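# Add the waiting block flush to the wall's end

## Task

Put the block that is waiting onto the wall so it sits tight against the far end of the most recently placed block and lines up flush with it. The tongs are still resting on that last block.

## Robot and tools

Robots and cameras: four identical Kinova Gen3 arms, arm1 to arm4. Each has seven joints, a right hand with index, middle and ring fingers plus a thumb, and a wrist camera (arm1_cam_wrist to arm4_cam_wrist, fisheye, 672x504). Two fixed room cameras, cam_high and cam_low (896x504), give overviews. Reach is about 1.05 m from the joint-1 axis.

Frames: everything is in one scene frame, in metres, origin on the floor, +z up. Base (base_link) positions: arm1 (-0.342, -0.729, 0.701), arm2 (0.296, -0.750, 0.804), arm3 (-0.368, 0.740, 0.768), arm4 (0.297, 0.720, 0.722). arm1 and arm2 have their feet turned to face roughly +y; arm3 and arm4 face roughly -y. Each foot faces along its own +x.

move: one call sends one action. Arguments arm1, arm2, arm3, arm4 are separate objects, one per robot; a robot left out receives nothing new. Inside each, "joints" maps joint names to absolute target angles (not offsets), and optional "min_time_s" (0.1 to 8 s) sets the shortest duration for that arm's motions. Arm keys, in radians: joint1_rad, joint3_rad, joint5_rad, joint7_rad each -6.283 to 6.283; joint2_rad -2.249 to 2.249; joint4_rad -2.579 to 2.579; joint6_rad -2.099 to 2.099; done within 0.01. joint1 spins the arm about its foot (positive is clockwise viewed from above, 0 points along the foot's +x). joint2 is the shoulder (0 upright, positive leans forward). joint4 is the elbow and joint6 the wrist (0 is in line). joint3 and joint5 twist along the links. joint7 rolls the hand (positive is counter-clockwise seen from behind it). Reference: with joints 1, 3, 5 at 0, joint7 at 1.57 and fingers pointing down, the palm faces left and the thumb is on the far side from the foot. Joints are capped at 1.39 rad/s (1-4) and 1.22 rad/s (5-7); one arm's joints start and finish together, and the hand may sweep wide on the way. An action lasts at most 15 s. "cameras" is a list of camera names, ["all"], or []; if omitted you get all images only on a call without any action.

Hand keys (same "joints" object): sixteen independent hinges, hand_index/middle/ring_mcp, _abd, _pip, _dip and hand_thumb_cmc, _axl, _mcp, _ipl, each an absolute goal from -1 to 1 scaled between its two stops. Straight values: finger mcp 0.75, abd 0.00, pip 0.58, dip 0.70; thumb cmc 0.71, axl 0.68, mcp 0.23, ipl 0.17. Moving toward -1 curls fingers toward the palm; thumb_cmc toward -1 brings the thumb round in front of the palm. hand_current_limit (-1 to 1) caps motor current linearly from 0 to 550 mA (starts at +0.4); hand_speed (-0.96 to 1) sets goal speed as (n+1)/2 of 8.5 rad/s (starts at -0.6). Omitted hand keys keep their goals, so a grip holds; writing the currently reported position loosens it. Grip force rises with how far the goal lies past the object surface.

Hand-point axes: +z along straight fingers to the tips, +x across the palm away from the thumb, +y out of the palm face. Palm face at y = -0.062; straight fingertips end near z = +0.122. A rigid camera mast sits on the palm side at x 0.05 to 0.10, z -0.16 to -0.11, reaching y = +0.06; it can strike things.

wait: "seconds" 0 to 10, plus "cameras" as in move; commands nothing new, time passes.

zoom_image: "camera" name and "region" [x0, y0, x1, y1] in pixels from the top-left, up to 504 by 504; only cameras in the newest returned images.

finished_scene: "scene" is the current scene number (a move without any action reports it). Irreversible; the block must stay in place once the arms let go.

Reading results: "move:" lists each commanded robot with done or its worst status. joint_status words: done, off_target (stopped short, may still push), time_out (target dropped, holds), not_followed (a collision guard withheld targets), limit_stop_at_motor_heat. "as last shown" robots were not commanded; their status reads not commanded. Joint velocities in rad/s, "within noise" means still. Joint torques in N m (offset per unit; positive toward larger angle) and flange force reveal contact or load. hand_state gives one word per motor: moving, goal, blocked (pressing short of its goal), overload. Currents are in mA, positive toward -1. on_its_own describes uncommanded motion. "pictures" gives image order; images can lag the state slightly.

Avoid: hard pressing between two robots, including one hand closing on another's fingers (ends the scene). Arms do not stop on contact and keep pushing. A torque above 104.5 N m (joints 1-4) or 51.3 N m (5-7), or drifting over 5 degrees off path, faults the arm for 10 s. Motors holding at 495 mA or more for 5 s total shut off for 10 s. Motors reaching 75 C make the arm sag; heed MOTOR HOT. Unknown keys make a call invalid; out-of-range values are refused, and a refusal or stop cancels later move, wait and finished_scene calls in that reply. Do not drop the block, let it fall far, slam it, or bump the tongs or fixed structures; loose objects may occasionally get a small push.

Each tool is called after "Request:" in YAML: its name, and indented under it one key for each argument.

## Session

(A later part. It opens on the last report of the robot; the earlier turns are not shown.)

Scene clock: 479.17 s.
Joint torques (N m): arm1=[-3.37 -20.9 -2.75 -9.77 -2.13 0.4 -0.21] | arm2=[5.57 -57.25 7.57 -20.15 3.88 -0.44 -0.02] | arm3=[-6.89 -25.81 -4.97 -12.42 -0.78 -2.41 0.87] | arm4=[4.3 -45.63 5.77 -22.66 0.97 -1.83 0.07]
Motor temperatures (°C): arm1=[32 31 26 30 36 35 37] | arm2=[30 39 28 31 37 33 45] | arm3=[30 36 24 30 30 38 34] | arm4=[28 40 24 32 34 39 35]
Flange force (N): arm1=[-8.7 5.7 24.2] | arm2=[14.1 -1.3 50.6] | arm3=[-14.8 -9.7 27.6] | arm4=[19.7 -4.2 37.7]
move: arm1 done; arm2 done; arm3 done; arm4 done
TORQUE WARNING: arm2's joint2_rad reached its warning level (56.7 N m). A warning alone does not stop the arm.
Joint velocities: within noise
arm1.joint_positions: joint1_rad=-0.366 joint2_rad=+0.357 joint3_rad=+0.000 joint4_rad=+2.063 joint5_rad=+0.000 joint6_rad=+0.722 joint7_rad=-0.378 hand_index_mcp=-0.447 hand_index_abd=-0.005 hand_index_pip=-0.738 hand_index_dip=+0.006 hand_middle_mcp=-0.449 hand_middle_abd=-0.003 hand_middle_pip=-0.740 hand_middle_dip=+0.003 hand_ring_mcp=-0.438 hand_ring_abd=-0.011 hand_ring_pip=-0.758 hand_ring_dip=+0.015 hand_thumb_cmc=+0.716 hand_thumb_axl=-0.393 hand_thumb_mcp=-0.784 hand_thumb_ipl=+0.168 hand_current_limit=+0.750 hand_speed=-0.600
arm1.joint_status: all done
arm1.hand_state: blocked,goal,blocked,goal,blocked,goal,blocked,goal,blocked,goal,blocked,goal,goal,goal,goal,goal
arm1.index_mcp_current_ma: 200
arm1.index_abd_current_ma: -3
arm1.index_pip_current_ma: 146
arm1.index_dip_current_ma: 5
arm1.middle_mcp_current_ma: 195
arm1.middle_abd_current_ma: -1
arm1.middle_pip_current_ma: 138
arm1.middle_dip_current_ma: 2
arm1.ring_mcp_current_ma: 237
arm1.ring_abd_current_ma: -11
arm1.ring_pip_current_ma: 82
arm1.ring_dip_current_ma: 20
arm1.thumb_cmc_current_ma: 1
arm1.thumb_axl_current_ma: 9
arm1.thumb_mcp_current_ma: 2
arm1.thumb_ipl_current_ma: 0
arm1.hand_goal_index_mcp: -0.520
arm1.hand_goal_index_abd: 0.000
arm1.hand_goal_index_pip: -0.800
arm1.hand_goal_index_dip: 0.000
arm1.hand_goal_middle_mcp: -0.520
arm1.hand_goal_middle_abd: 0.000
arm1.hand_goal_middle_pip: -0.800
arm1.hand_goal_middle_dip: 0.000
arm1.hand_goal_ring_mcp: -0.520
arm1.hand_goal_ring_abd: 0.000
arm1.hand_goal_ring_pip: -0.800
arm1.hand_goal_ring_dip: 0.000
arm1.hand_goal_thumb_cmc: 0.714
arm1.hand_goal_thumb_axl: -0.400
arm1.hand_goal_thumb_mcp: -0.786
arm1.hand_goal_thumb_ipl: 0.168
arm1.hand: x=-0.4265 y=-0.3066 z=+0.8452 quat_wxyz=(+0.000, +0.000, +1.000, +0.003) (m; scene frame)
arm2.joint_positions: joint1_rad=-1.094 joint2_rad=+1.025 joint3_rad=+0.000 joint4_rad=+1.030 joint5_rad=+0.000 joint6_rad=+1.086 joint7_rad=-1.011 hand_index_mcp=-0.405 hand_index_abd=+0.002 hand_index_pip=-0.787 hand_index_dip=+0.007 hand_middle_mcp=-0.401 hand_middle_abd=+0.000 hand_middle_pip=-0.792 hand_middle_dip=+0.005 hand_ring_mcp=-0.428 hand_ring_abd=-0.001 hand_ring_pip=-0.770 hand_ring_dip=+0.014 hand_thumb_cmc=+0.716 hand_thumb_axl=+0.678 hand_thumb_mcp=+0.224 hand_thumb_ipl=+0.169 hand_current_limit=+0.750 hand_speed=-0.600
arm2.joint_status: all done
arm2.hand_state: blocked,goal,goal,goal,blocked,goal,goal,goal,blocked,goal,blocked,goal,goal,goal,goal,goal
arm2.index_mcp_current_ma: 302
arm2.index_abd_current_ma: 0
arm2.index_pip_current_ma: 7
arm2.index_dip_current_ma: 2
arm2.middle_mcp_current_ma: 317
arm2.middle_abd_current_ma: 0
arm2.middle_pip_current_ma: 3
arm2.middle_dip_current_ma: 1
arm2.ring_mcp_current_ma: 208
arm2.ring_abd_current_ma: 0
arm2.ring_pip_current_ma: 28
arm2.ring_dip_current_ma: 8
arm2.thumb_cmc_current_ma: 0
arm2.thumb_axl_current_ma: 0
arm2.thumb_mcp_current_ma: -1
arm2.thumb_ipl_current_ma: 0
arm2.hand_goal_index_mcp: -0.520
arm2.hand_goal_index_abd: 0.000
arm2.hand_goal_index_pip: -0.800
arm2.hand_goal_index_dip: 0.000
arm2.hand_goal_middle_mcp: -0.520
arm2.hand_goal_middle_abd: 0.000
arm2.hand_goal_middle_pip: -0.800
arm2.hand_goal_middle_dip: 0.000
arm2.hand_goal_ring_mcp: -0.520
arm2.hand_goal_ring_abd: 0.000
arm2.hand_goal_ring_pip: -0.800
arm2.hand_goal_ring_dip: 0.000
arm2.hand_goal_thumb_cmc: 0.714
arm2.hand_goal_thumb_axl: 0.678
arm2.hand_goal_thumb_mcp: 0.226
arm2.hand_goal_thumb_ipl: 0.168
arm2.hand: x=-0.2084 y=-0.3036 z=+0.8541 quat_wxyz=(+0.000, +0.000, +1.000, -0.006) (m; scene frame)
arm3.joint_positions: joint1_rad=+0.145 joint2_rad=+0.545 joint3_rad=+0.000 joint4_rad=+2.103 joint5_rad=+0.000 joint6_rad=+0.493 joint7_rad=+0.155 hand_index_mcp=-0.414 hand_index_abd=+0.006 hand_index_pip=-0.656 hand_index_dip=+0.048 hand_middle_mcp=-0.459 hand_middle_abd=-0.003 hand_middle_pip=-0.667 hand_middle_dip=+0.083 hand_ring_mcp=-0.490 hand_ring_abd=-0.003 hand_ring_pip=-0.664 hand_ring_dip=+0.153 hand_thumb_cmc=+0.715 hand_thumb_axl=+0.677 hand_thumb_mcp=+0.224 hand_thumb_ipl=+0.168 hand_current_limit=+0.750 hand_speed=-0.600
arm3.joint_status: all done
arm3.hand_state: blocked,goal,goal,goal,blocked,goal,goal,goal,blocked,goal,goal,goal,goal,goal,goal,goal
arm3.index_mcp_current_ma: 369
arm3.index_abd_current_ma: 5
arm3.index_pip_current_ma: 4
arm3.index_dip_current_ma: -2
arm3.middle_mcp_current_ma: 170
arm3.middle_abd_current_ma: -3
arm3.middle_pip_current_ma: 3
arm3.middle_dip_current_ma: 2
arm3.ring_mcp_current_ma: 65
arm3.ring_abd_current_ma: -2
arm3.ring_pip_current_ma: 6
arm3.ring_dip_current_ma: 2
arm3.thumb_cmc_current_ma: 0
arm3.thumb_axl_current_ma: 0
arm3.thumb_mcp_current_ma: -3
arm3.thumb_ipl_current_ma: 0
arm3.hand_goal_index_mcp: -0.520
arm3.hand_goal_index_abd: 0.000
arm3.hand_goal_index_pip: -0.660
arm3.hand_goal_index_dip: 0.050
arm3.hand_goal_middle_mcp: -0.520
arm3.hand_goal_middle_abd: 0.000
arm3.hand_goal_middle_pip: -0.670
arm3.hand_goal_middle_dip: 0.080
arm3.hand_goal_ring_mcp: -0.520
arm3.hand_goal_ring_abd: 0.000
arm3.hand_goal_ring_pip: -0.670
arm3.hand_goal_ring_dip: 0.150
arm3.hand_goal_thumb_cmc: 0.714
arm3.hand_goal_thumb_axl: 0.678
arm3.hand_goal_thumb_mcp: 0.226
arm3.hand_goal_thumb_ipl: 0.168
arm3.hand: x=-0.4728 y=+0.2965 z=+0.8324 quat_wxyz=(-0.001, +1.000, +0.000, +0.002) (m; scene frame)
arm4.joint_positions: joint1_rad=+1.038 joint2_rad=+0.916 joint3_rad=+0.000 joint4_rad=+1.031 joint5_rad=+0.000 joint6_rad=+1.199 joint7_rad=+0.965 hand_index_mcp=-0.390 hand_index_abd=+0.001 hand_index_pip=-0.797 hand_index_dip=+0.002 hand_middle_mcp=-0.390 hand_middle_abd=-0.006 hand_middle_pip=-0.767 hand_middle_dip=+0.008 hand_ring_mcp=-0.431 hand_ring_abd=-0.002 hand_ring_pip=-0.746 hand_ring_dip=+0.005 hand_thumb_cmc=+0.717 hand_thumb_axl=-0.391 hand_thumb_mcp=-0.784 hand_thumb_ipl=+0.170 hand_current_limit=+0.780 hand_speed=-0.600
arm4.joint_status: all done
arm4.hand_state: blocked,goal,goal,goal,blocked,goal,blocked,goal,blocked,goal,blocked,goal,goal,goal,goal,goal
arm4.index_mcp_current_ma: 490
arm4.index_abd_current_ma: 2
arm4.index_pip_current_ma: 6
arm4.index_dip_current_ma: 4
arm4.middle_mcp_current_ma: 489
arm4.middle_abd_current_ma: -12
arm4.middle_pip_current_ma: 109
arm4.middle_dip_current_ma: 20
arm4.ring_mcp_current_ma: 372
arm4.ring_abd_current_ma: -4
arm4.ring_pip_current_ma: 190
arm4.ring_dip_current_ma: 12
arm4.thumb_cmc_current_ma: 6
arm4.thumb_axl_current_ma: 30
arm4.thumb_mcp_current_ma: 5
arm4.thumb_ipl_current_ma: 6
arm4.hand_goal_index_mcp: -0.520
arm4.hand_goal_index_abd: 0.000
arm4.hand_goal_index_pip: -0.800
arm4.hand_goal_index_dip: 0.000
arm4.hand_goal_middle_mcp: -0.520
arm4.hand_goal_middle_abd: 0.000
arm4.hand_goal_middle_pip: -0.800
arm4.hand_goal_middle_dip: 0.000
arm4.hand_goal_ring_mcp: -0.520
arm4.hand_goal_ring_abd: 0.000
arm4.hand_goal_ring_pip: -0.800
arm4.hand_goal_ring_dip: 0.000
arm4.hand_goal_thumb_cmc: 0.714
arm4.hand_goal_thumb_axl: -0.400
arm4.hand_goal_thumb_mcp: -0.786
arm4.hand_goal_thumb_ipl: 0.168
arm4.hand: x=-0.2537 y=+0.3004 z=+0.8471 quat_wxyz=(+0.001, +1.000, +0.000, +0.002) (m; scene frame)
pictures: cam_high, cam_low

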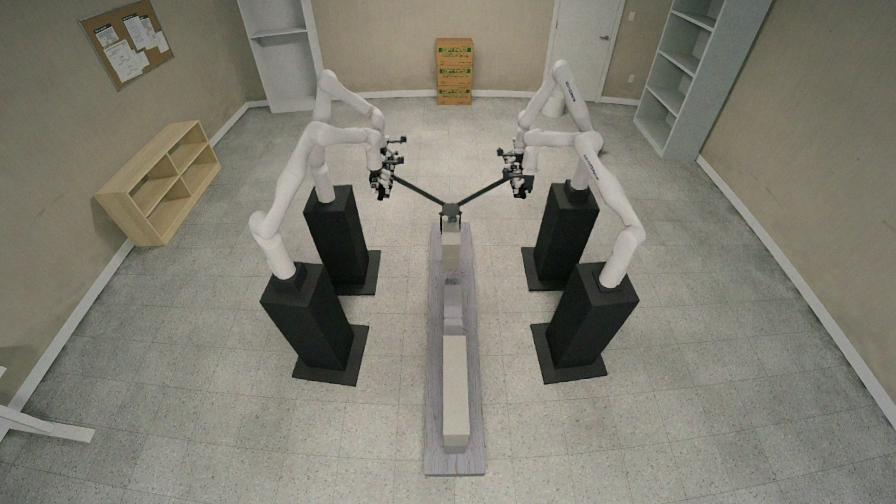

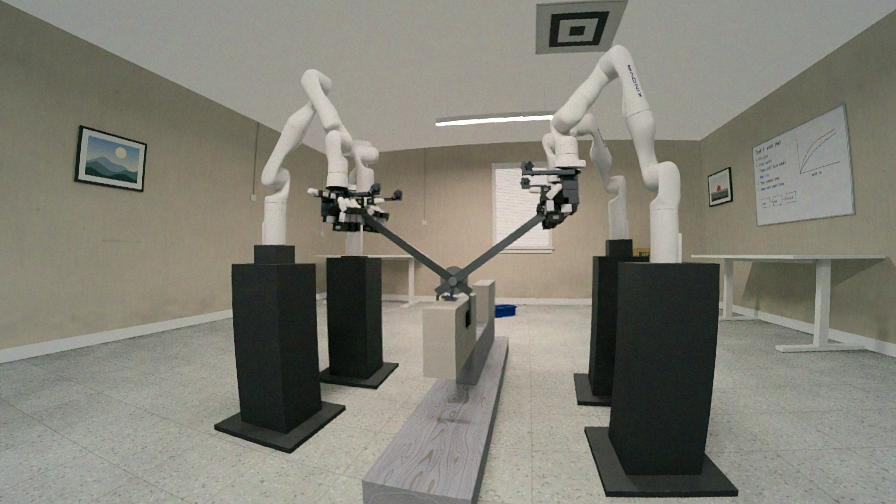

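Request:
move:
  arm1: {"joints": {"joint1_rad": -0.3664, "joint2_rad": 0.3367, "joint4_rad": 2.0495, "joint6_rad": 0.7554, "joint7_rad": -0.3777}, "min_time_s": 1.5}
  arm2: {"joints": {"joint1_rad": -1.0939, "joint2_rad": 1.0125, "joint4_rad": 1.0236, "joint6_rad": 1.1055, "joint7_rad": -1.0105}, "min_time_s": 1.5}
  arm3: {"joints": {"joint1_rad": 0.1455, "joint2_rad": 0.521, "joint4_rad": 2.0953, "joint6_rad": 0.5253, "joint7_rad": 0.1554}, "min_time_s": 1.5}
  arm4: {"joints": {"joint1_rad": 1.0376, "joint2_rad": 0.9016, "joint4_rad": 1.018, "joint6_rad": 1.222, "joint7_rad": 0.9653}, "min_time_s": 1.5}

Request:
move:
  arm1: {"joints": {"joint1_rad": -0.2208, "joint2_rad": 0.3134, "joint4_rad": 2.0872, "joint6_rad": 0.741, "joint7_rad": -0.2321}, "min_time_s": 2.5}
  arm2: {"joints": {"joint1_rad": -1.0465, "joint2_rad": 0.916, "joint4_rad": 1.2426, "joint6_rad": 0.983, "joint7_rad": -0.9631}, "min_time_s": 2.5}
  arm3: {"joints": {"joint1_rad": -0.001, "joint2_rad": 0.5104, "joint4_rad": 2.1214, "joint6_rad": 0.5099, "joint7_rad": 0.0089}, "min_time_s": 2.5}
  arm4: {"joints": {"joint1_rad": 0.9857, "joint2_rad": 0.7966, "joint4_rad": 1.2381, "joint6_rad": 1.1068, "joint7_rad": 0.9134}, "min_time_s": 2.5}
  cameras: ["cam_low", "cam_high"]

Scene clock: 502.27 s.
Joint torques (N m): arm1=[-3.34 -20.76 -2.73 -9.72 -2.22 0.63 -0.26] | arm2=[6.18 -57.31 8.05 -21.09 4.24 -1.06 0.08] | arm3=[-7.28 -25.89 -5.38 -13.73 -0.92 -2.76 0.95] | arm4=[4.49 -45.57 5.86 -22.59 1.01 -1.68 0.02]
Motor temperatures (°C): arm1=[32 31 26 30 36 35 37] | arm2=[30 41 28 32 37 33 45] | arm3=[30 37 24 30 30 38 34] | arm4=[28 41 24 33 34 39 35]
Flange force (N): arm1=[-8.3 6.7 24.3] | arm2=[13.2 -3.2 49.8] | arm3=[-15.2 -11.5 27.9] | arm4=[19.4 -3.7 38.1]
move: arm1 done; arm2 done; arm3 done; arm4 done
Joint velocities: within noise
arm1.joint_positions: joint1_rad=-0.366 joint2_rad=+0.337 joint3_rad=+0.000 joint4_rad=+2.050 joint5_rad=+0.000 joint6_rad=+0.755 joint7_rad=-0.378 hand_index_mcp=-0.447 hand_index_abd=-0.005 hand_index_pip=-0.738 hand_index_dip=+0.006 hand_middle_mcp=-0.449 hand_middle_abd=-0.003 hand_middle_pip=-0.740 hand_middle_dip=+0.003 hand_ring_mcp=-0.438 hand_ring_abd=-0.011 hand_ring_pip=-0.758 hand_ring_dip=+0.015 hand_thumb_cmc=+0.716 hand_thumb_axl=-0.393 hand_thumb_mcp=-0.784 hand_thumb_ipl=+0.168 hand_current_limit=+0.750 hand_speed=-0.600
arm1.joint_status: all done
arm1.hand_state: blocked,goal,blocked,goal,blocked,goal,blocked,goal,blocked,goal,blocked,goal,goal,goal,goal,goal
arm1.index_mcp_current_ma: 200
arm1.index_abd_current_ma: -3
arm1.index_pip_current_ma: 146
arm1.index_dip_current_ma: 5
arm1.middle_mcp_current_ma: 195
arm1.middle_abd_current_ma: -1
arm1.middle_pip_current_ma: 138
arm1.middle_dip_current_ma: 2
arm1.ring_mcp_current_ma: 237
arm1.ring_abd_current_ma: -11
arm1.ring_pip_current_ma: 82
arm1.ring_dip_current_ma: 20
arm1.thumb_cmc_current_ma: 1
arm1.thumb_axl_current_ma: 9
arm1.thumb_mcp_current_ma: 2
arm1.thumb_ipl_current_ma: 0
arm1.hand_goal_index_mcp: -0.520
arm1.hand_goal_index_abd: 0.000
arm1.hand_goal_index_pip: -0.800
arm1.hand_goal_index_dip: 0.000
arm1.hand_goal_middle_mcp: -0.520
arm1.hand_goal_middle_abd: 0.000
arm1.hand_goal_middle_pip: -0.800
arm1.hand_goal_middle_dip: 0.000
arm1.hand_goal_ring_mcp: -0.520
arm1.hand_goal_ring_abd: 0.000
arm1.hand_goal_ring_pip: -0.800
arm1.hand_goal_ring_dip: 0.000
arm1.hand_goal_thumb_cmc: 0.714
arm1.hand_goal_thumb_axl: -0.400
arm1.hand_goal_thumb_mcp: -0.786
arm1.hand_goal_thumb_ipl: 0.168
arm1.hand: x=-0.4265 y=-0.3067 z=+0.8552 quat_wxyz=(+0.000, +0.000, +1.000, +0.003) (m; scene frame)
arm2.joint_positions: joint1_rad=-1.094 joint2_rad=+1.013 joint3_rad=+0.000 joint4_rad=+1.024 joint5_rad=+0.000 joint6_rad=+1.106 joint7_rad=-1.011 hand_index_mcp=-0.405 hand_index_abd=+0.002 hand_index_pip=-0.787 hand_index_dip=+0.006 hand_middle_mcp=-0.401 hand_middle_abd=+0.000 hand_middle_pip=-0.792 hand_middle_dip=+0.005 hand_ring_mcp=-0.428 hand_ring_abd=-0.001 hand_ring_pip=-0.770 hand_ring_dip=+0.014 hand_thumb_cmc=+0.716 hand_thumb_axl=+0.678 hand_thumb_mcp=+0.224 hand_thumb_ipl=+0.169 hand_current_limit=+0.750 hand_speed=-0.600
arm2.joint_status: all done
arm2.hand_state: blocked,goal,goal,goal,blocked,goal,goal,goal,blocked,goal,blocked,goal,goal,goal,goal,goal
arm2.index_mcp_current_ma: 302
arm2.index_abd_current_ma: 0
arm2.index_pip_current_ma: 7
arm2.index_dip_current_ma: 2
arm2.middle_mcp_current_ma: 317
arm2.middle_abd_current_ma: 0
arm2.middle_pip_current_ma: 3
arm2.middle_dip_current_ma: 1
arm2.ring_mcp_current_ma: 208
arm2.ring_abd_current_ma: 0
arm2.ring_pip_current_ma: 28
arm2.ring_dip_current_ma: 8
arm2.thumb_cmc_current_ma: 0
arm2.thumb_axl_current_ma: 0
arm2.thumb_mcp_current_ma: -1
arm2.thumb_ipl_current_ma: 0
arm2.hand_goal_index_mcp: -0.520
arm2.hand_goal_index_abd: 0.000
arm2.hand_goal_index_pip: -0.800
arm2.hand_goal_index_dip: 0.000
arm2.hand_goal_middle_mcp: -0.520
arm2.hand_goal_middle_abd: 0.000
arm2.hand_goal_middle_pip: -0.800
arm2.hand_goal_middle_dip: 0.000
arm2.hand_goal_ring_mcp: -0.520
arm2.hand_goal_ring_abd: 0.000
arm2.hand_goal_ring_pip: -0.800
arm2.hand_goal_ring_dip: 0.000
arm2.hand_goal_thumb_cmc: 0.714
arm2.hand_goal_thumb_axl: 0.678
arm2.hand_goal_thumb_mcp: 0.226
arm2.hand_goal_thumb_ipl: 0.168
arm2.hand: x=-0.2084 y=-0.3035 z=+0.8641 quat_wxyz=(+0.000, +0.000, +1.000, -0.006) (m; scene frame)
arm3.joint_positions: joint1_rad=+0.146 joint2_rad=+0.521 joint3_rad=+0.000 joint4_rad=+2.095 joint5_rad=+0.000 joint6_rad=+0.525 joint7_rad=+0.155 hand_index_mcp=-0.414 hand_index_abd=+0.005 hand_index_pip=-0.656 hand_index_dip=+0.048 hand_middle_mcp=-0.459 hand_middle_abd=-0.004 hand_middle_pip=-0.667 hand_middle_dip=+0.083 hand_ring_mcp=-0.490 hand_ring_abd=-0.003 hand_ring_pip=-0.664 hand_ring_dip=+0.153 hand_thumb_cmc=+0.715 hand_thumb_axl=+0.677 hand_thumb_mcp=+0.224 hand_thumb_ipl=+0.168 hand_current_limit=+0.750 hand_speed=-0.600
arm3.joint_status: all done
arm3.hand_state: blocked,goal,goal,goal,blocked,goal,goal,goal,blocked,goal,goal,goal,goal,goal,goal,goal
arm3.index_mcp_current_ma: 369
arm3.index_abd_current_ma: 4
arm3.index_pip_current_ma: 4
arm3.index_dip_current_ma: -2
arm3.middle_mcp_current_ma: 173
arm3.middle_abd_current_ma: -3
arm3.middle_pip_current_ma: 3
arm3.middle_dip_current_ma: 2
arm3.ring_mcp_current_ma: 65
arm3.ring_abd_current_ma: -2
arm3.ring_pip_current_ma: 6
arm3.ring_dip_current_ma: 2
arm3.thumb_cmc_current_ma: 0
arm3.thumb_axl_current_ma: 0
arm3.thumb_mcp_current_ma: -3
arm3.thumb_ipl_current_ma: 0
arm3.hand_goal_index_mcp: -0.520
arm3.hand_goal_index_abd: 0.000
arm3.hand_goal_index_pip: -0.660
arm3.hand_goal_index_dip: 0.050
arm3.hand_goal_middle_mcp: -0.520
arm3.hand_goal_middle_abd: 0.000
arm3.hand_goal_middle_pip: -0.670
arm3.hand_goal_middle_dip: 0.080
arm3.hand_goal_ring_mcp: -0.520
arm3.hand_goal_ring_abd: 0.000
arm3.hand_goal_ring_pip: -0.670
arm3.hand_goal_ring_dip: 0.150
arm3.hand_goal_thumb_cmc: 0.714
arm3.hand_goal_thumb_axl: 0.678
arm3.hand_goal_thumb_mcp: 0.226
arm3.hand_goal_thumb_ipl: 0.168
arm3.hand: x=-0.4729 y=+0.2964 z=+0.8424 quat_wxyz=(-0.001, +1.000, +0.000, +0.002) (m; scene frame)
arm4.joint_positions: joint1_rad=+1.038 joint2_rad=+0.906 joint3_rad=+0.000 joint4_rad=+1.018 joint5_rad=+0.000 joint6_rad=+1.222 joint7_rad=+0.965 hand_index_mcp=-0.391 hand_index_abd=+0.001 hand_index_pip=-0.797 hand_index_dip=+0.002 hand_middle_mcp=-0.390 hand_middle_abd=-0.006 hand_middle_pip=-0.767 hand_middle_dip=+0.008 hand_ring_mcp=-0.431 hand_ring_abd=-0.002 hand_ring_pip=-0.747 hand_ring_dip=+0.005 hand_thumb_cmc=+0.717 hand_thumb_axl=-0.391 hand_thumb_mcp=-0.784 hand_thumb_ipl=+0.170 hand_current_limit=+0.780 hand_speed=-0.600
arm4.joint_status: all done
arm4.hand_state: blocked,goal,goal,goal,blocked,goal,blocked,goal,blocked,goal,blocked,goal,goal,goal,goal,goal
arm4.index_mcp_current_ma: 490
arm4.index_abd_current_ma: 2
arm4.index_pip_current_ma: 6
arm4.index_dip_current_ma: 4
arm4.middle_mcp_current_ma: 489
arm4.middle_abd_current_ma: -11
arm4.middle_pip_current_ma: 108
arm4.middle_dip_current_ma: 20
arm4.ring_mcp_current_ma: 372
arm4.ring_abd_current_ma: -4
arm4.ring_pip_current_ma: 189
arm4.ring_dip_current_ma: 12
arm4.thumb_cmc_current_ma: 6
arm4.thumb_axl_current_ma: 30
arm4.thumb_mcp_current_ma: 5
arm4.thumb_ipl_current_ma: 6
arm4.hand_goal_index_mcp: -0.520
arm4.hand_goal_index_abd: 0.000
arm4.hand_goal_index_pip: -0.800
arm4.hand_goal_index_dip: 0.000
arm4.hand_goal_middle_mcp: -0.520
arm4.hand_goal_middle_abd: 0.000
arm4.hand_goal_middle_pip: -0.800
arm4.hand_goal_middle_dip: 0.000
arm4.hand_goal_ring_mcp: -0.520
arm4.hand_goal_ring_abd: 0.000
arm4.hand_goal_ring_pip: -0.800
arm4.hand_goal_ring_dip: 0.000
arm4.hand_goal_thumb_cmc: 0.714
arm4.hand_goal_thumb_axl: -0.400
arm4.hand_goal_thumb_mcp: -0.786
arm4.hand_goal_thumb_ipl: 0.168
arm4.hand: x=-0.2537 y=+0.3004 z=+0.8570 quat_wxyz=(+0.001, +1.000, +0.000, +0.002) (m; scene frame)
pictures: none

Scene clock: 505.07 s.
Joint torques (N m): arm1=[-1.14 -18.68 -0.87 -5.08 -2.07 2.96 -0.54] | arm2=[3.97 -55.42 6.4 -21.65 3.32 -2.13 0.12] | arm3=[-3.48 -21.35 -1.45 -8.38 -0.35 -0.58 0.28] | arm4=[0.95 -46.24 3.61 -22.56 0.21 -1.34 0.44]
Motor temperatures (°C): arm1=[32 31 26 30 36 35 37] | arm2=[30 42 28 32 37 33 45] | arm3=[30 37 24 30 30 38 34] | arm4=[28 42 24 33 34 39 35]
Flange force (N): arm1=[-2.7 12.5 23.4] | arm2=[8.0 -3.0 51.7] | arm3=[-8.9 -2.2 21.0] | arm4=[10.6 -4.5 43.8]
move: arm1 done; arm2 done; arm3 done; arm4 done
TORQUE WARNING: arm2's joint2_rad reached its warning level (56.7 N m). A warning alone does not stop the arm.
Joint velocities: within noise
arm1.joint_positions: joint1_rad=-0.221 joint2_rad=+0.313 joint3_rad=+0.000 joint4_rad=+2.087 joint5_rad=+0.000 joint6_rad=+0.741 joint7_rad=-0.232 hand_index_mcp=-0.447 hand_index_abd=-0.005 hand_index_pip=-0.743 hand_index_dip=+0.007 hand_middle_mcp=-0.448 hand_middle_abd=-0.003 hand_middle_pip=-0.746 hand_middle_dip=+0.009 hand_ring_mcp=-0.438 hand_ring_abd=-0.011 hand_ring_pip=-0.759 hand_ring_dip=+0.015 hand_thumb_cmc=+0.716 hand_thumb_axl=-0.393 hand_thumb_mcp=-0.784 hand_thumb_ipl=+0.168 hand_current_limit=+0.750 hand_speed=-0.600
arm1.joint_status: all done
arm1.hand_state: blocked,goal,blocked,goal,blocked,goal,blocked,goal,blocked,goal,blocked,goal,goal,goal,goal,goal
arm1.index_mcp_current_ma: 200
arm1.index_abd_current_ma: -3
arm1.index_pip_current_ma: 129
arm1.index_dip_current_ma: 6
arm1.middle_mcp_current_ma: 196
arm1.middle_abd_current_ma: -1
arm1.middle_pip_current_ma: 121
arm1.middle_dip_current_ma: 9
arm1.ring_mcp_current_ma: 237
arm1.ring_abd_current_ma: -11
arm1.ring_pip_current_ma: 81
arm1.ring_dip_current_ma: 20
arm1.thumb_cmc_current_ma: 1
arm1.thumb_axl_current_ma: 9
arm1.thumb_mcp_current_ma: 2
arm1.thumb_ipl_current_ma: 0
arm1.hand_goal_index_mcp: -0.520
arm1.hand_goal_index_abd: 0.000
arm1.hand_goal_index_pip: -0.800
arm1.hand_goal_index_dip: 0.000
arm1.hand_goal_middle_mcp: -0.520
arm1.hand_goal_middle_abd: 0.000
arm1.hand_goal_middle_pip: -0.800
arm1.hand_goal_middle_dip: 0.000
arm1.hand_goal_ring_mcp: -0.520
arm1.hand_goal_ring_abd: 0.000
arm1.hand_goal_ring_pip: -0.800
arm1.hand_goal_ring_dip: 0.000
arm1.hand_goal_thumb_cmc: 0.714
arm1.hand_goal_thumb_axl: -0.400
arm1.hand_goal_thumb_mcp: -0.786
arm1.hand_goal_thumb_ipl: 0.168
arm1.hand: x=-0.3733 y=-0.3069 z=+0.8553 quat_wxyz=(+0.000, +0.000, +1.000, +0.003) (m; scene frame)
arm2.joint_positions: joint1_rad=-1.046 joint2_rad=+0.916 joint3_rad=+0.000 joint4_rad=+1.243 joint5_rad=+0.000 joint6_rad=+0.983 joint7_rad=-0.963 hand_index_mcp=-0.403 hand_index_abd=-0.002 hand_index_pip=-0.788 hand_index_dip=+0.005 hand_middle_mcp=-0.400 hand_middle_abd=-0.003 hand_middle_pip=-0.792 hand_middle_dip=+0.005 hand_ring_mcp=-0.428 hand_ring_abd=-0.001 hand_ring_pip=-0.770 hand_ring_dip=+0.014 hand_thumb_cmc=+0.716 hand_thumb_axl=+0.678 hand_thumb_mcp=+0.224 hand_thumb_ipl=+0.169 hand_current_limit=+0.750 hand_speed=-0.600
arm2.joint_status: all done
arm2.hand_state: blocked,goal,goal,goal,blocked,goal,goal,goal,blocked,goal,blocked,goal,goal,goal,goal,goal
arm2.index_mcp_current_ma: 309
arm2.index_abd_current_ma: 0
arm2.index_pip_current_ma: 6
arm2.index_dip_current_ma: 1
arm2.middle_mcp_current_ma: 320
arm2.middle_abd_current_ma: 0
arm2.middle_pip_current_ma: 3
arm2.middle_dip_current_ma: 1
arm2.ring_mcp_current_ma: 208
arm2.ring_abd_current_ma: 0
arm2.ring_pip_current_ma: 28
arm2.ring_dip_current_ma: 8
arm2.thumb_cmc_current_ma: 0
arm2.thumb_axl_current_ma: 0
arm2.thumb_mcp_current_ma: -1
arm2.thumb_ipl_current_ma: 0
arm2.hand_goal_index_mcp: -0.520
arm2.hand_goal_index_abd: 0.000
arm2.hand_goal_index_pip: -0.800
arm2.hand_goal_index_dip: 0.000
arm2.hand_goal_middle_mcp: -0.520
arm2.hand_goal_middle_abd: 0.000
arm2.hand_goal_middle_pip: -0.800
arm2.hand_goal_middle_dip: 0.000
arm2.hand_goal_ring_mcp: -0.520
arm2.hand_goal_ring_abd: 0.000
arm2.hand_goal_ring_pip: -0.800
arm2.hand_goal_ring_dip: 0.000
arm2.hand_goal_thumb_cmc: 0.714
arm2.hand_goal_thumb_axl: 0.678
arm2.hand_goal_thumb_mcp: 0.226
arm2.hand_goal_thumb_ipl: 0.168
arm2.hand: x=-0.1558 y=-0.3032 z=+0.8642 quat_wxyz=(+0.000, +0.000, +1.000, -0.006) (m; scene frame)
arm3.joint_positions: joint1_rad=-0.001 joint2_rad=+0.510 joint3_rad=+0.000 joint4_rad=+2.121 joint5_rad=+0.000 joint6_rad=+0.510 joint7_rad=+0.009 hand_index_mcp=-0.413 hand_index_abd=-0.001 hand_index_pip=-0.656 hand_index_dip=+0.048 hand_middle_mcp=-0.457 hand_middle_abd=-0.005 hand_middle_pip=-0.667 hand_middle_dip=+0.083 hand_ring_mcp=-0.499 hand_ring_abd=-0.003 hand_ring_pip=-0.667 hand_ring_dip=+0.153 hand_thumb_cmc=+0.715 hand_thumb_axl=+0.677 hand_thumb_mcp=+0.224 hand_thumb_ipl=+0.168 hand_current_limit=+0.750 hand_speed=-0.600
arm3.joint_status: all done
arm3.hand_state: blocked,goal,goal,goal,blocked,goal,goal,goal,blocked,goal,goal,goal,goal,goal,goal,goal
arm3.index_mcp_current_ma: 374
arm3.index_abd_current_ma: -1
arm3.index_pip_current_ma: 4
arm3.index_dip_current_ma: -2
arm3.middle_mcp_current_ma: 178
arm3.middle_abd_current_ma: -4
arm3.middle_pip_current_ma: 3
arm3.middle_dip_current_ma: 2
arm3.ring_mcp_current_ma: 40
arm3.ring_abd_current_ma: -2
arm3.ring_pip_current_ma: 3
arm3.ring_dip_current_ma: 2
arm3.thumb_cmc_current_ma: 0
arm3.thumb_axl_current_ma: 0
arm3.thumb_mcp_current_ma: -3
arm3.thumb_ipl_current_ma: 0
arm3.hand_goal_index_mcp: -0.520
arm3.hand_goal_index_abd: 0.000
arm3.hand_goal_index_pip: -0.660
arm3.hand_goal_index_dip: 0.050
arm3.hand_goal_middle_mcp: -0.520
arm3.hand_goal_middle_abd: 0.000
arm3.hand_goal_middle_pip: -0.670
arm3.hand_goal_middle_dip: 0.080
arm3.hand_goal_ring_mcp: -0.520
arm3.hand_goal_ring_abd: 0.000
arm3.hand_goal_ring_pip: -0.670
arm3.hand_goal_ring_dip: 0.150
arm3.hand_goal_thumb_cmc: 0.714
arm3.hand_goal_thumb_axl: 0.678
arm3.hand_goal_thumb_mcp: 0.226
arm3.hand_goal_thumb_ipl: 0.168
arm3.hand: x=-0.4196 y=+0.2965 z=+0.8425 quat_wxyz=(-0.001, +1.000, +0.000, +0.002) (m; scene frame)
arm4.joint_positions: joint1_rad=+0.986 joint2_rad=+0.801 joint3_rad=+0.000 joint4_rad=+1.238 joint5_rad=+0.000 joint6_rad=+1.107 joint7_rad=+0.913 hand_index_mcp=-0.395 hand_index_abd=+0.003 hand_index_pip=-0.797 hand_index_dip=+0.002 hand_middle_mcp=-0.390 hand_middle_abd=+0.003 hand_middle_pip=-0.773 hand_middle_dip=+0.008 hand_ring_mcp=-0.430 hand_ring_abd=+0.006 hand_ring_pip=-0.755 hand_ring_dip=+0.007 hand_thumb_cmc=+0.717 hand_thumb_axl=-0.391 hand_thumb_mcp=-0.784 hand_thumb_ipl=+0.170 hand_current_limit=+0.780 hand_speed=-0.600
arm4.joint_status: all done
arm4.hand_state: blocked,goal,goal,goal,blocked,goal,blocked,goal,blocked,goal,blocked,goal,goal,goal,goal,goal
arm4.index_mcp_current_ma: 489
arm4.index_abd_current_ma: 6
arm4.index_pip_current_ma: 6
arm4.index_dip_current_ma: 4
arm4.middle_mcp_current_ma: 489
arm4.middle_abd_current_ma: 6
arm4.middle_pip_current_ma: 85
arm4.middle_dip_current_ma: 20
arm4.ring_mcp_current_ma: 378
arm4.ring_abd_current_ma: 12
arm4.ring_pip_current_ma: 155
arm4.ring_dip_current_ma: 18
arm4.thumb_cmc_current_ma: 6
arm4.thumb_axl_current_ma: 30
arm4.thumb_mcp_current_ma: 5
arm4.thumb_ipl_current_ma: 6
arm4.hand_goal_index_mcp: -0.520
arm4.hand_goal_index_abd: 0.000
arm4.hand_goal_index_pip: -0.800
arm4.hand_goal_index_dip: 0.000
arm4.hand_goal_middle_mcp: -0.520
arm4.hand_goal_middle_abd: 0.000
arm4.hand_goal_middle_pip: -0.800
arm4.hand_goal_middle_dip: 0.000
arm4.hand_goal_ring_mcp: -0.520
arm4.hand_goal_ring_abd: 0.000
arm4.hand_goal_ring_pip: -0.800
arm4.hand_goal_ring_dip: 0.000
arm4.hand_goal_thumb_cmc: 0.714
arm4.hand_goal_thumb_axl: -0.400
arm4.hand_goal_thumb_mcp: -0.786
arm4.hand_goal_thumb_ipl: 0.168
arm4.hand: x=-0.2012 y=+0.3000 z=+0.8574 quat_wxyz=(+0.001, +1.000, +0.000, +0.002) (m; scene frame)
pictures: cam_high, cam_low

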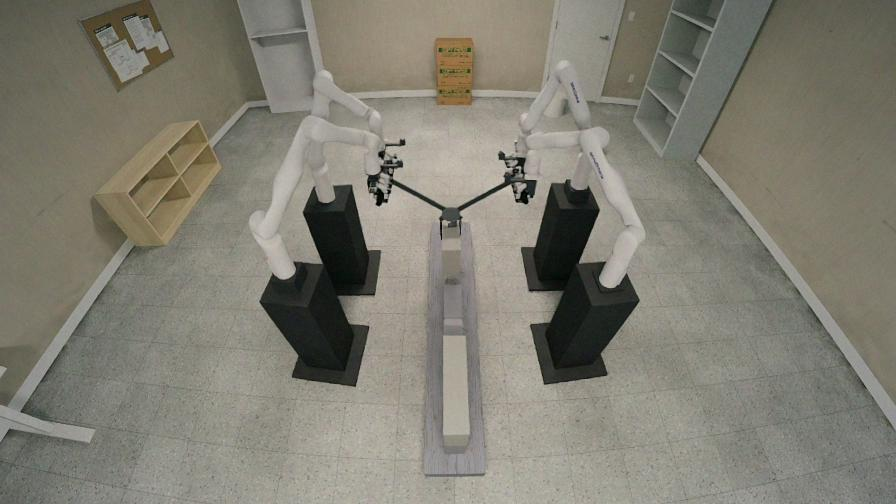

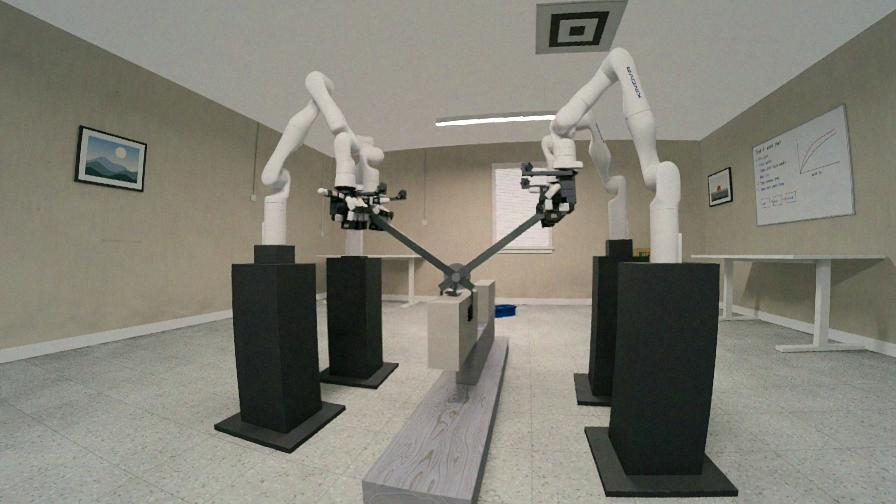

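Request:
move:
  arm1: {"joints": {"joint1_rad": -0.067, "joint2_rad": 0.306, "joint4_rad": 2.1, "joint6_rad": 0.7356, "joint7_rad": -0.0783}, "min_time_s": 2.3}
  arm2: {"joints": {"joint1_rad": -0.9917, "joint2_rad": 0.8339, "joint4_rad": 1.4301, "joint6_rad": 0.8776, "joint7_rad": -0.9083}, "min_time_s": 2.3}
  arm3: {"joints": {"joint1_rad": -0.1476, "joint2_rad": 0.5108, "joint4_rad": 2.1218, "joint6_rad": 0.509, "joint7_rad": -0.1377}, "min_time_s": 2.3}
  arm4: {"joints": {"joint1_rad": 0.9257, "joint2_rad": 0.7049, "joint4_rad": 1.4263, "joint6_rad": 1.0103, "joint7_rad": 0.8534}, "min_time_s": 2.3}

Request:
move:
  arm1: {"joints": {"joint1_rad": 0.0887, "joint2_rad": 0.3136, "joint4_rad": 2.0885, "joint6_rad": 0.7395, "joint7_rad": 0.0774}, "min_time_s": 2.3}
  arm2: {"joints": {"joint1_rad": -0.9282, "joint2_rad": 0.7643, "joint4_rad": 1.59, "joint6_rad": 0.7873, "joint7_rad": -0.8448}, "min_time_s": 2.3}
  arm3: {"joints": {"joint1_rad": -0.29, "joint2_rad": 0.5217, "joint4_rad": 2.0977, "joint6_rad": 0.5222, "joint7_rad": -0.2801}, "min_time_s": 2.3}
  arm4: {"joints": {"joint1_rad": 0.8559, "joint2_rad": 0.6249, "joint4_rad": 1.5867, "joint6_rad": 0.93, "joint7_rad": 0.7836}, "min_time_s": 2.3}
  cameras: ["cam_low", "cam_high"]

Scene clock: 510.10 s.
Joint torques (N m): arm1=[-2.58 -18.95 -2.42 -6.72 -2.95 2.14 -0.47] | arm2=[3.23 -50.43 4.98 -17.07 1.99 -0.64 -0.17] | arm3=[-0.54 -18.81 1.65 -8.08 0.33 -0.77 -0.01] | arm4=[0.24 -45.88 3.25 -19.87 0.39 0.78 0.85]
Motor temperatures (°C): arm1=[32 31 26 30 36 35 37] | arm2=[30 42 28 32 37 33 45] | arm3=[30 37 24 30 30 38 34] | arm4=[28 42 24 33 34 39 35]
Flange force (N): arm1=[-8.7 9.1 24.1] | arm2=[12.1 2.7 51.1] | arm3=[-1.9 -4.0 13.9] | arm4=[2.1 1.0 50.8]
move: arm1 done; arm2 done; arm3 done; arm4 done
Joint velocities: within noise
arm1.joint_positions: joint1_rad=-0.067 joint2_rad=+0.306 joint3_rad=+0.000 joint4_rad=+2.100 joint5_rad=+0.000 joint6_rad=+0.736 joint7_rad=-0.078 hand_index_mcp=-0.450 hand_index_abd=-0.005 hand_index_pip=-0.740 hand_index_dip=+0.009 hand_middle_mcp=-0.448 hand_middle_abd=-0.003 hand_middle_pip=-0.746 hand_middle_dip=+0.009 hand_ring_mcp=-0.435 hand_ring_abd=-0.012 hand_ring_pip=-0.762 hand_ring_dip=+0.015 hand_thumb_cmc=+0.716 hand_thumb_axl=-0.393 hand_thumb_mcp=-0.784 hand_thumb_ipl=+0.168 hand_current_limit=+0.750 hand_speed=-0.600
arm1.joint_status: all done
arm1.hand_state: blocked,goal,blocked,goal,blocked,goal,blocked,goal,blocked,goal,blocked,goal,goal,goal,goal,goal
arm1.index_mcp_current_ma: 188
arm1.index_abd_current_ma: -4
arm1.index_pip_current_ma: 140
arm1.index_dip_current_ma: 10
arm1.middle_mcp_current_ma: 196
arm1.middle_abd_current_ma: -2
arm1.middle_pip_current_ma: 120
arm1.middle_dip_current_ma: 9
arm1.ring_mcp_current_ma: 250
arm1.ring_abd_current_ma: -11
arm1.ring_pip_current_ma: 73
arm1.ring_dip_current_ma: 20
arm1.thumb_cmc_current_ma: 1
arm1.thumb_axl_current_ma: 9
arm1.thumb_mcp_current_ma: 2
arm1.thumb_ipl_current_ma: 0
arm1.hand_goal_index_mcp: -0.520
arm1.hand_goal_index_abd: 0.000
arm1.hand_goal_index_pip: -0.800
arm1.hand_goal_index_dip: 0.000
arm1.hand_goal_middle_mcp: -0.520
arm1.hand_goal_middle_abd: 0.000
arm1.hand_goal_middle_pip: -0.800
arm1.hand_goal_middle_dip: 0.000
arm1.hand_goal_ring_mcp: -0.520
arm1.hand_goal_ring_abd: 0.000
arm1.hand_goal_ring_pip: -0.800
arm1.hand_goal_ring_dip: 0.000
arm1.hand_goal_thumb_cmc: 0.714
arm1.hand_goal_thumb_axl: -0.400
arm1.hand_goal_thumb_mcp: -0.786
arm1.hand_goal_thumb_ipl: 0.168
arm1.hand: x=-0.3204 y=-0.3068 z=+0.8551 quat_wxyz=(+0.000, +0.000, +1.000, +0.003) (m; scene frame)
arm2.joint_positions: joint1_rad=-0.992 joint2_rad=+0.834 joint3_rad=+0.000 joint4_rad=+1.430 joint5_rad=+0.000 joint6_rad=+0.878 joint7_rad=-0.908 hand_index_mcp=-0.402 hand_index_abd=-0.002 hand_index_pip=-0.785 hand_index_dip=+0.005 hand_middle_mcp=-0.400 hand_middle_abd=-0.003 hand_middle_pip=-0.793 hand_middle_dip=+0.004 hand_ring_mcp=-0.428 hand_ring_abd=+0.000 hand_ring_pip=-0.770 hand_ring_dip=+0.014 hand_thumb_cmc=+0.716 hand_thumb_axl=+0.678 hand_thumb_mcp=+0.224 hand_thumb_ipl=+0.169 hand_current_limit=+0.750 hand_speed=-0.600
arm2.joint_status: all done
arm2.hand_state: blocked,goal,goal,goal,blocked,goal,goal,goal,blocked,goal,blocked,goal,goal,goal,goal,goal
arm2.index_mcp_current_ma: 311
arm2.index_abd_current_ma: 0
arm2.index_pip_current_ma: 9
arm2.index_dip_current_ma: 1
arm2.middle_mcp_current_ma: 324
arm2.middle_abd_current_ma: 0
arm2.middle_pip_current_ma: 3
arm2.middle_dip_current_ma: 1
arm2.ring_mcp_current_ma: 208
arm2.ring_abd_current_ma: 0
arm2.ring_pip_current_ma: 28
arm2.ring_dip_current_ma: 8
arm2.thumb_cmc_current_ma: 0
arm2.thumb_axl_current_ma: 0
arm2.thumb_mcp_current_ma: -1
arm2.thumb_ipl_current_ma: 0
arm2.hand_goal_index_mcp: -0.520
arm2.hand_goal_index_abd: 0.000
arm2.hand_goal_index_pip: -0.800
arm2.hand_goal_index_dip: 0.000
arm2.hand_goal_middle_mcp: -0.520
arm2.hand_goal_middle_abd: 0.000
arm2.hand_goal_middle_pip: -0.800
arm2.hand_goal_middle_dip: 0.000
arm2.hand_goal_ring_mcp: -0.520
arm2.hand_goal_ring_abd: 0.000
arm2.hand_goal_ring_pip: -0.800
arm2.hand_goal_ring_dip: 0.000
arm2.hand_goal_thumb_cmc: 0.714
arm2.hand_goal_thumb_axl: 0.678
arm2.hand_goal_thumb_mcp: 0.226
arm2.hand_goal_thumb_ipl: 0.168
arm2.hand: x=-0.1023 y=-0.3036 z=+0.8641 quat_wxyz=(+0.000, +0.000, +1.000, -0.006) (m; scene frame)
arm3.joint_positions: joint1_rad=-0.148 joint2_rad=+0.511 joint3_rad=+0.000 joint4_rad=+2.122 joint5_rad=+0.000 joint6_rad=+0.509 joint7_rad=-0.138 hand_index_mcp=-0.413 hand_index_abd=+0.006 hand_index_pip=-0.656 hand_index_dip=+0.048 hand_middle_mcp=-0.462 hand_middle_abd=+0.000 hand_middle_pip=-0.667 hand_middle_dip=+0.083 hand_ring_mcp=-0.500 hand_ring_abd=-0.003 hand_ring_pip=-0.667 hand_ring_dip=+0.153 hand_thumb_cmc=+0.715 hand_thumb_axl=+0.677 hand_thumb_mcp=+0.224 hand_thumb_ipl=+0.168 hand_current_limit=+0.750 hand_speed=-0.600
arm3.joint_status: all done
arm3.hand_state: blocked,goal,goal,goal,blocked,goal,goal,goal,blocked,goal,goal,goal,goal,goal,goal,goal
arm3.index_mcp_current_ma: 374
arm3.index_abd_current_ma: 5
arm3.index_pip_current_ma: 4
arm3.index_dip_current_ma: -2
arm3.middle_mcp_current_ma: 160
arm3.middle_abd_current_ma: 0
arm3.middle_pip_current_ma: 3
arm3.middle_dip_current_ma: 2
arm3.ring_mcp_current_ma: 38
arm3.ring_abd_current_ma: -2
arm3.ring_pip_current_ma: 3
arm3.ring_dip_current_ma: 2
arm3.thumb_cmc_current_ma: 0
arm3.thumb_axl_current_ma: 0
arm3.thumb_mcp_current_ma: -3
arm3.thumb_ipl_current_ma: 0
arm3.hand_goal_index_mcp: -0.520
arm3.hand_goal_index_abd: 0.000
arm3.hand_goal_index_pip: -0.660
arm3.hand_goal_index_dip: 0.050
arm3.hand_goal_middle_mcp: -0.520
arm3.hand_goal_middle_abd: 0.000
arm3.hand_goal_middle_pip: -0.670
arm3.hand_goal_middle_dip: 0.080
arm3.hand_goal_ring_mcp: -0.520
arm3.hand_goal_ring_abd: 0.000
arm3.hand_goal_ring_pip: -0.670
arm3.hand_goal_ring_dip: 0.150
arm3.hand_goal_thumb_cmc: 0.714
arm3.hand_goal_thumb_axl: 0.678
arm3.hand_goal_thumb_mcp: 0.226
arm3.hand_goal_thumb_ipl: 0.168
arm3.hand: x=-0.3669 y=+0.2963 z=+0.8425 quat_wxyz=(-0.001, +1.000, +0.000, +0.002) (m; scene frame)
arm4.joint_positions: joint1_rad=+0.926 joint2_rad=+0.707 joint3_rad=+0.000 joint4_rad=+1.426 joint5_rad=+0.000 joint6_rad=+1.010 joint7_rad=+0.853 hand_index_mcp=-0.374 hand_index_abd=+0.000 hand_index_pip=-0.797 hand_index_dip=+0.002 hand_middle_mcp=-0.381 hand_middle_abd=-0.002 hand_middle_pip=-0.773 hand_middle_dip=+0.009 hand_ring_mcp=-0.427 hand_ring_abd=+0.003 hand_ring_pip=-0.753 hand_ring_dip=+0.011 hand_thumb_cmc=+0.717 hand_thumb_axl=-0.391 hand_thumb_mcp=-0.784 hand_thumb_ipl=+0.170 hand_current_limit=+0.780 hand_speed=-0.600
arm4.joint_status: all done
arm4.hand_state: blocked,goal,goal,goal,blocked,goal,blocked,goal,blocked,goal,blocked,goal,goal,goal,goal,goal
arm4.index_mcp_current_ma: 490
arm4.index_abd_current_ma: 1
arm4.index_pip_current_ma: 6
arm4.index_dip_current_ma: 4
arm4.middle_mcp_current_ma: 490
arm4.middle_abd_current_ma: -2
arm4.middle_pip_current_ma: 85
arm4.middle_dip_current_ma: 24
arm4.ring_mcp_current_ma: 392
arm4.ring_abd_current_ma: 5
arm4.ring_pip_current_ma: 161
arm4.ring_dip_current_ma: 29
arm4.thumb_cmc_current_ma: 6
arm4.thumb_axl_current_ma: 30
arm4.thumb_mcp_current_ma: 5
arm4.thumb_ipl_current_ma: 6
arm4.hand_goal_index_mcp: -0.520
arm4.hand_goal_index_abd: 0.000
arm4.hand_goal_index_pip: -0.800
arm4.hand_goal_index_dip: 0.000
arm4.hand_goal_middle_mcp: -0.520
arm4.hand_goal_middle_abd: 0.000
arm4.hand_goal_middle_pip: -0.800
arm4.hand_goal_middle_dip: 0.000
arm4.hand_goal_ring_mcp: -0.520
arm4.hand_goal_ring_abd: 0.000
arm4.hand_goal_ring_pip: -0.800
arm4.hand_goal_ring_dip: 0.000
arm4.hand_goal_thumb_cmc: 0.714
arm4.hand_goal_thumb_axl: -0.400
arm4.hand_goal_thumb_mcp: -0.786
arm4.hand_goal_thumb_ipl: 0.168
arm4.hand: x=-0.1481 y=+0.3001 z=+0.8591 quat_wxyz=(+0.002, +1.000, +0.000, +0.001) (m; scene frame)
pictures: none

Scene clock: 512.70 s.
Joint torques (N m): arm1=[-2.86 -18.81 -2.7 -6.98 -2.86 2.04 -0.19] | arm2=[2.9 -47.15 4.19 -14.46 1.17 -0.11 -0.43] | arm3=[0.51 -18.96 2.87 -8.44 0.64 -0.81 -0.22] | arm4=[0.4 -42.08 3.29 -17.1 0.49 1.89 0.87]
Motor temperatures (°C): arm1=[32 31 26 30 36 35 37] | arm2=[30 42 28 32 37 33 45] | arm3=[30 37 24 30 30 38 34] | arm4=[28 42 24 33 34 39 35]
Flange force (N): arm1=[-9.7 6.4 23.3] | arm2=[13.2 5.8 52.0] | arm3=[-0.4 -5.3 13.5] | arm4=[-0.4 4.1 51.5]
move: arm1 done; arm2 done; arm3 done; arm4 done
Joint velocities: within noise
arm1.joint_positions: joint1_rad=+0.089 joint2_rad=+0.314 joint3_rad=+0.000 joint4_rad=+2.088 joint5_rad=+0.000 joint6_rad=+0.740 joint7_rad=+0.077 hand_index_mcp=-0.457 hand_index_abd=-0.006 hand_index_pip=-0.740 hand_index_dip=+0.009 hand_middle_mcp=-0.448 hand_middle_abd=-0.003 hand_middle_pip=-0.746 hand_middle_dip=+0.009 hand_ring_mcp=-0.433 hand_ring_abd=-0.012 hand_ring_pip=-0.764 hand_ring_dip=+0.015 hand_thumb_cmc=+0.716 hand_thumb_axl=-0.393 hand_thumb_mcp=-0.784 hand_thumb_ipl=+0.168 hand_current_limit=+0.750 hand_speed=-0.600
arm1.joint_status: all done
arm1.hand_state: blocked,goal,blocked,goal,blocked,goal,blocked,goal,blocked,goal,blocked,goal,goal,goal,goal,goal
arm1.index_mcp_current_ma: 163
arm1.index_abd_current_ma: -5
arm1.index_pip_current_ma: 139
arm1.index_dip_current_ma: 10
arm1.middle_mcp_current_ma: 196
arm1.middle_abd_current_ma: -2
arm1.middle_pip_current_ma: 119
arm1.middle_dip_current_ma: 9
arm1.ring_mcp_current_ma: 257
arm1.ring_abd_current_ma: -12
arm1.ring_pip_current_ma: 68
arm1.ring_dip_current_ma: 20
arm1.thumb_cmc_current_ma: 1
arm1.thumb_axl_current_ma: 9
arm1.thumb_mcp_current_ma: 2
arm1.thumb_ipl_current_ma: 0
arm1.hand_goal_index_mcp: -0.520
arm1.hand_goal_index_abd: 0.000
arm1.hand_goal_index_pip: -0.800
arm1.hand_goal_index_dip: 0.000
arm1.hand_goal_middle_mcp: -0.520
arm1.hand_goal_middle_abd: 0.000
arm1.hand_goal_middle_pip: -0.800
arm1.hand_goal_middle_dip: 0.000
arm1.hand_goal_ring_mcp: -0.520
arm1.hand_goal_ring_abd: 0.000
arm1.hand_goal_ring_pip: -0.800
arm1.hand_goal_ring_dip: 0.000
arm1.hand_goal_thumb_cmc: 0.714
arm1.hand_goal_thumb_axl: -0.400
arm1.hand_goal_thumb_mcp: -0.786
arm1.hand_goal_thumb_ipl: 0.168
arm1.hand: x=-0.2676 y=-0.3067 z=+0.8550 quat_wxyz=(+0.000, +0.000, +1.000, +0.003) (m; scene frame)
arm2.joint_positions: joint1_rad=-0.928 joint2_rad=+0.764 joint3_rad=+0.000 joint4_rad=+1.590 joint5_rad=+0.000 joint6_rad=+0.787 joint7_rad=-0.845 hand_index_mcp=-0.405 hand_index_abd=-0.001 hand_index_pip=-0.782 hand_index_dip=+0.005 hand_middle_mcp=-0.400 hand_middle_abd=-0.003 hand_middle_pip=-0.793 hand_middle_dip=+0.004 hand_ring_mcp=-0.426 hand_ring_abd=+0.000 hand_ring_pip=-0.771 hand_ring_dip=+0.014 hand_thumb_cmc=+0.716 hand_thumb_axl=+0.678 hand_thumb_mcp=+0.224 hand_thumb_ipl=+0.169 hand_current_limit=+0.750 hand_speed=-0.600
arm2.joint_status: all done
arm2.hand_state: blocked,goal,goal,goal,blocked,goal,goal,goal,blocked,goal,blocked,goal,goal,goal,goal,goal
arm2.index_mcp_current_ma: 300
arm2.index_abd_current_ma: 0
arm2.index_pip_current_ma: 12
arm2.index_dip_current_ma: 1
arm2.middle_mcp_current_ma: 324
arm2.middle_abd_current_ma: 0
arm2.middle_pip_current_ma: 3
arm2.middle_dip_current_ma: 1
arm2.ring_mcp_current_ma: 214
arm2.ring_abd_current_ma: 0
arm2.ring_pip_current_ma: 27
arm2.ring_dip_current_ma: 8
arm2.thumb_cmc_current_ma: 0
arm2.thumb_axl_current_ma: 0
arm2.thumb_mcp_current_ma: -1
arm2.thumb_ipl_current_ma: 0
arm2.hand_goal_index_mcp: -0.520
arm2.hand_goal_index_abd: 0.000
arm2.hand_goal_index_pip: -0.800
arm2.hand_goal_index_dip: 0.000
arm2.hand_goal_middle_mcp: -0.520
arm2.hand_goal_middle_abd: 0.000
arm2.hand_goal_middle_pip: -0.800
arm2.hand_goal_middle_dip: 0.000
arm2.hand_goal_ring_mcp: -0.520
arm2.hand_goal_ring_abd: 0.000
arm2.hand_goal_ring_pip: -0.800
arm2.hand_goal_ring_dip: 0.000
arm2.hand_goal_thumb_cmc: 0.714
arm2.hand_goal_thumb_axl: 0.678
arm2.hand_goal_thumb_mcp: 0.226
arm2.hand_goal_thumb_ipl: 0.168
arm2.hand: x=-0.0491 y=-0.3039 z=+0.8641 quat_wxyz=(+0.000, +0.000, +1.000, -0.006) (m; scene frame)
arm3.joint_positions: joint1_rad=-0.290 joint2_rad=+0.522 joint3_rad=+0.000 joint4_rad=+2.098 joint5_rad=+0.000 joint6_rad=+0.522 joint7_rad=-0.280 hand_index_mcp=-0.413 hand_index_abd=+0.011 hand_index_pip=-0.656 hand_index_dip=+0.048 hand_middle_mcp=-0.464 hand_middle_abd=+0.001 hand_middle_pip=-0.667 hand_middle_dip=+0.083 hand_ring_mcp=-0.500 hand_ring_abd=-0.003 hand_ring_pip=-0.667 hand_ring_dip=+0.153 hand_thumb_cmc=+0.715 hand_thumb_axl=+0.677 hand_thumb_mcp=+0.224 hand_thumb_ipl=+0.168 hand_current_limit=+0.750 hand_speed=-0.600
arm3.joint_status: all done
arm3.hand_state: blocked,goal,goal,goal,blocked,goal,goal,goal,blocked,goal,goal,goal,goal,goal,goal,goal
arm3.index_mcp_current_ma: 374
arm3.index_abd_current_ma: 12
arm3.index_pip_current_ma: 4
arm3.index_dip_current_ma: -2
arm3.middle_mcp_current_ma: 151
arm3.middle_abd_current_ma: 1
arm3.middle_pip_current_ma: 3
arm3.middle_dip_current_ma: 2
arm3.ring_mcp_current_ma: 37
arm3.ring_abd_current_ma: -2
arm3.ring_pip_current_ma: 3
arm3.ring_dip_current_ma: 2
arm3.thumb_cmc_current_ma: 0
arm3.thumb_axl_current_ma: 0
arm3.thumb_mcp_current_ma: -3
arm3.thumb_ipl_current_ma: 0
arm3.hand_goal_index_mcp: -0.520
arm3.hand_goal_index_abd: 0.000
arm3.hand_goal_index_pip: -0.660
arm3.hand_goal_index_dip: 0.050
arm3.hand_goal_middle_mcp: -0.520
arm3.hand_goal_middle_abd: 0.000
arm3.hand_goal_middle_pip: -0.670
arm3.hand_goal_middle_dip: 0.080
arm3.hand_goal_ring_mcp: -0.520
arm3.hand_goal_ring_abd: 0.000
arm3.hand_goal_ring_pip: -0.670
arm3.hand_goal_ring_dip: 0.150
arm3.hand_goal_thumb_cmc: 0.714
arm3.hand_goal_thumb_axl: 0.678
arm3.hand_goal_thumb_mcp: 0.226
arm3.hand_goal_thumb_ipl: 0.168
arm3.hand: x=-0.3141 y=+0.2961 z=+0.8425 quat_wxyz=(-0.001, +1.000, +0.000, +0.002) (m; scene frame)
arm4.joint_positions: joint1_rad=+0.856 joint2_rad=+0.625 joint3_rad=+0.000 joint4_rad=+1.587 joint5_rad=+0.000 joint6_rad=+0.930 joint7_rad=+0.784 hand_index_mcp=-0.346 hand_index_abd=-0.002 hand_index_pip=-0.797 hand_index_dip=+0.002 hand_middle_mcp=-0.359 hand_middle_abd=-0.006 hand_middle_pip=-0.774 hand_middle_dip=+0.009 hand_ring_mcp=-0.416 hand_ring_abd=-0.003 hand_ring_pip=-0.753 hand_ring_dip=+0.014 hand_thumb_cmc=+0.717 hand_thumb_axl=-0.391 hand_thumb_mcp=-0.784 hand_thumb_ipl=+0.170 hand_current_limit=+0.780 hand_speed=-0.600
arm4.joint_status: all done
arm4.hand_state: blocked,goal,goal,goal,blocked,goal,blocked,goal,blocked,goal,blocked,goal,goal,goal,goal,goal
arm4.index_mcp_current_ma: 489
arm4.index_abd_current_ma: -4
arm4.index_pip_current_ma: 6
arm4.index_dip_current_ma: 4
arm4.middle_mcp_current_ma: 489
arm4.middle_abd_current_ma: -11
arm4.middle_pip_current_ma: 81
arm4.middle_dip_current_ma: 24
arm4.ring_mcp_current_ma: 451
arm4.ring_abd_current_ma: -5
arm4.ring_pip_current_ma: 161
arm4.ring_dip_current_ma: 39
arm4.thumb_cmc_current_ma: 6
arm4.thumb_axl_current_ma: 30
arm4.thumb_mcp_current_ma: 5
arm4.thumb_ipl_current_ma: 6
arm4.hand_goal_index_mcp: -0.520
arm4.hand_goal_index_abd: 0.000
arm4.hand_goal_index_pip: -0.800
arm4.hand_goal_index_dip: 0.000
arm4.hand_goal_middle_mcp: -0.520
arm4.hand_goal_middle_abd: 0.000
arm4.hand_goal_middle_pip: -0.800
arm4.hand_goal_middle_dip: 0.000
arm4.hand_goal_ring_mcp: -0.520
arm4.hand_goal_ring_abd: 0.000
arm4.hand_goal_ring_pip: -0.800
arm4.hand_goal_ring_dip: 0.000
arm4.hand_goal_thumb_cmc: 0.714
arm4.hand_goal_thumb_axl: -0.400
arm4.hand_goal_thumb_mcp: -0.786
arm4.hand_goal_thumb_ipl: 0.168
arm4.hand: x=-0.0951 y=+0.3002 z=+0.8601 quat_wxyz=(+0.002, +1.000, +0.000, +0.001) (m; scene frame)
pictures: cam_high, cam_low

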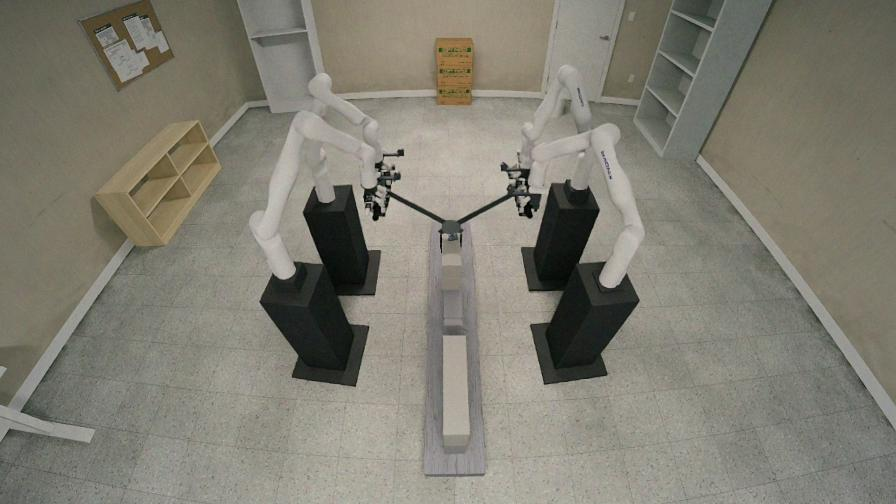

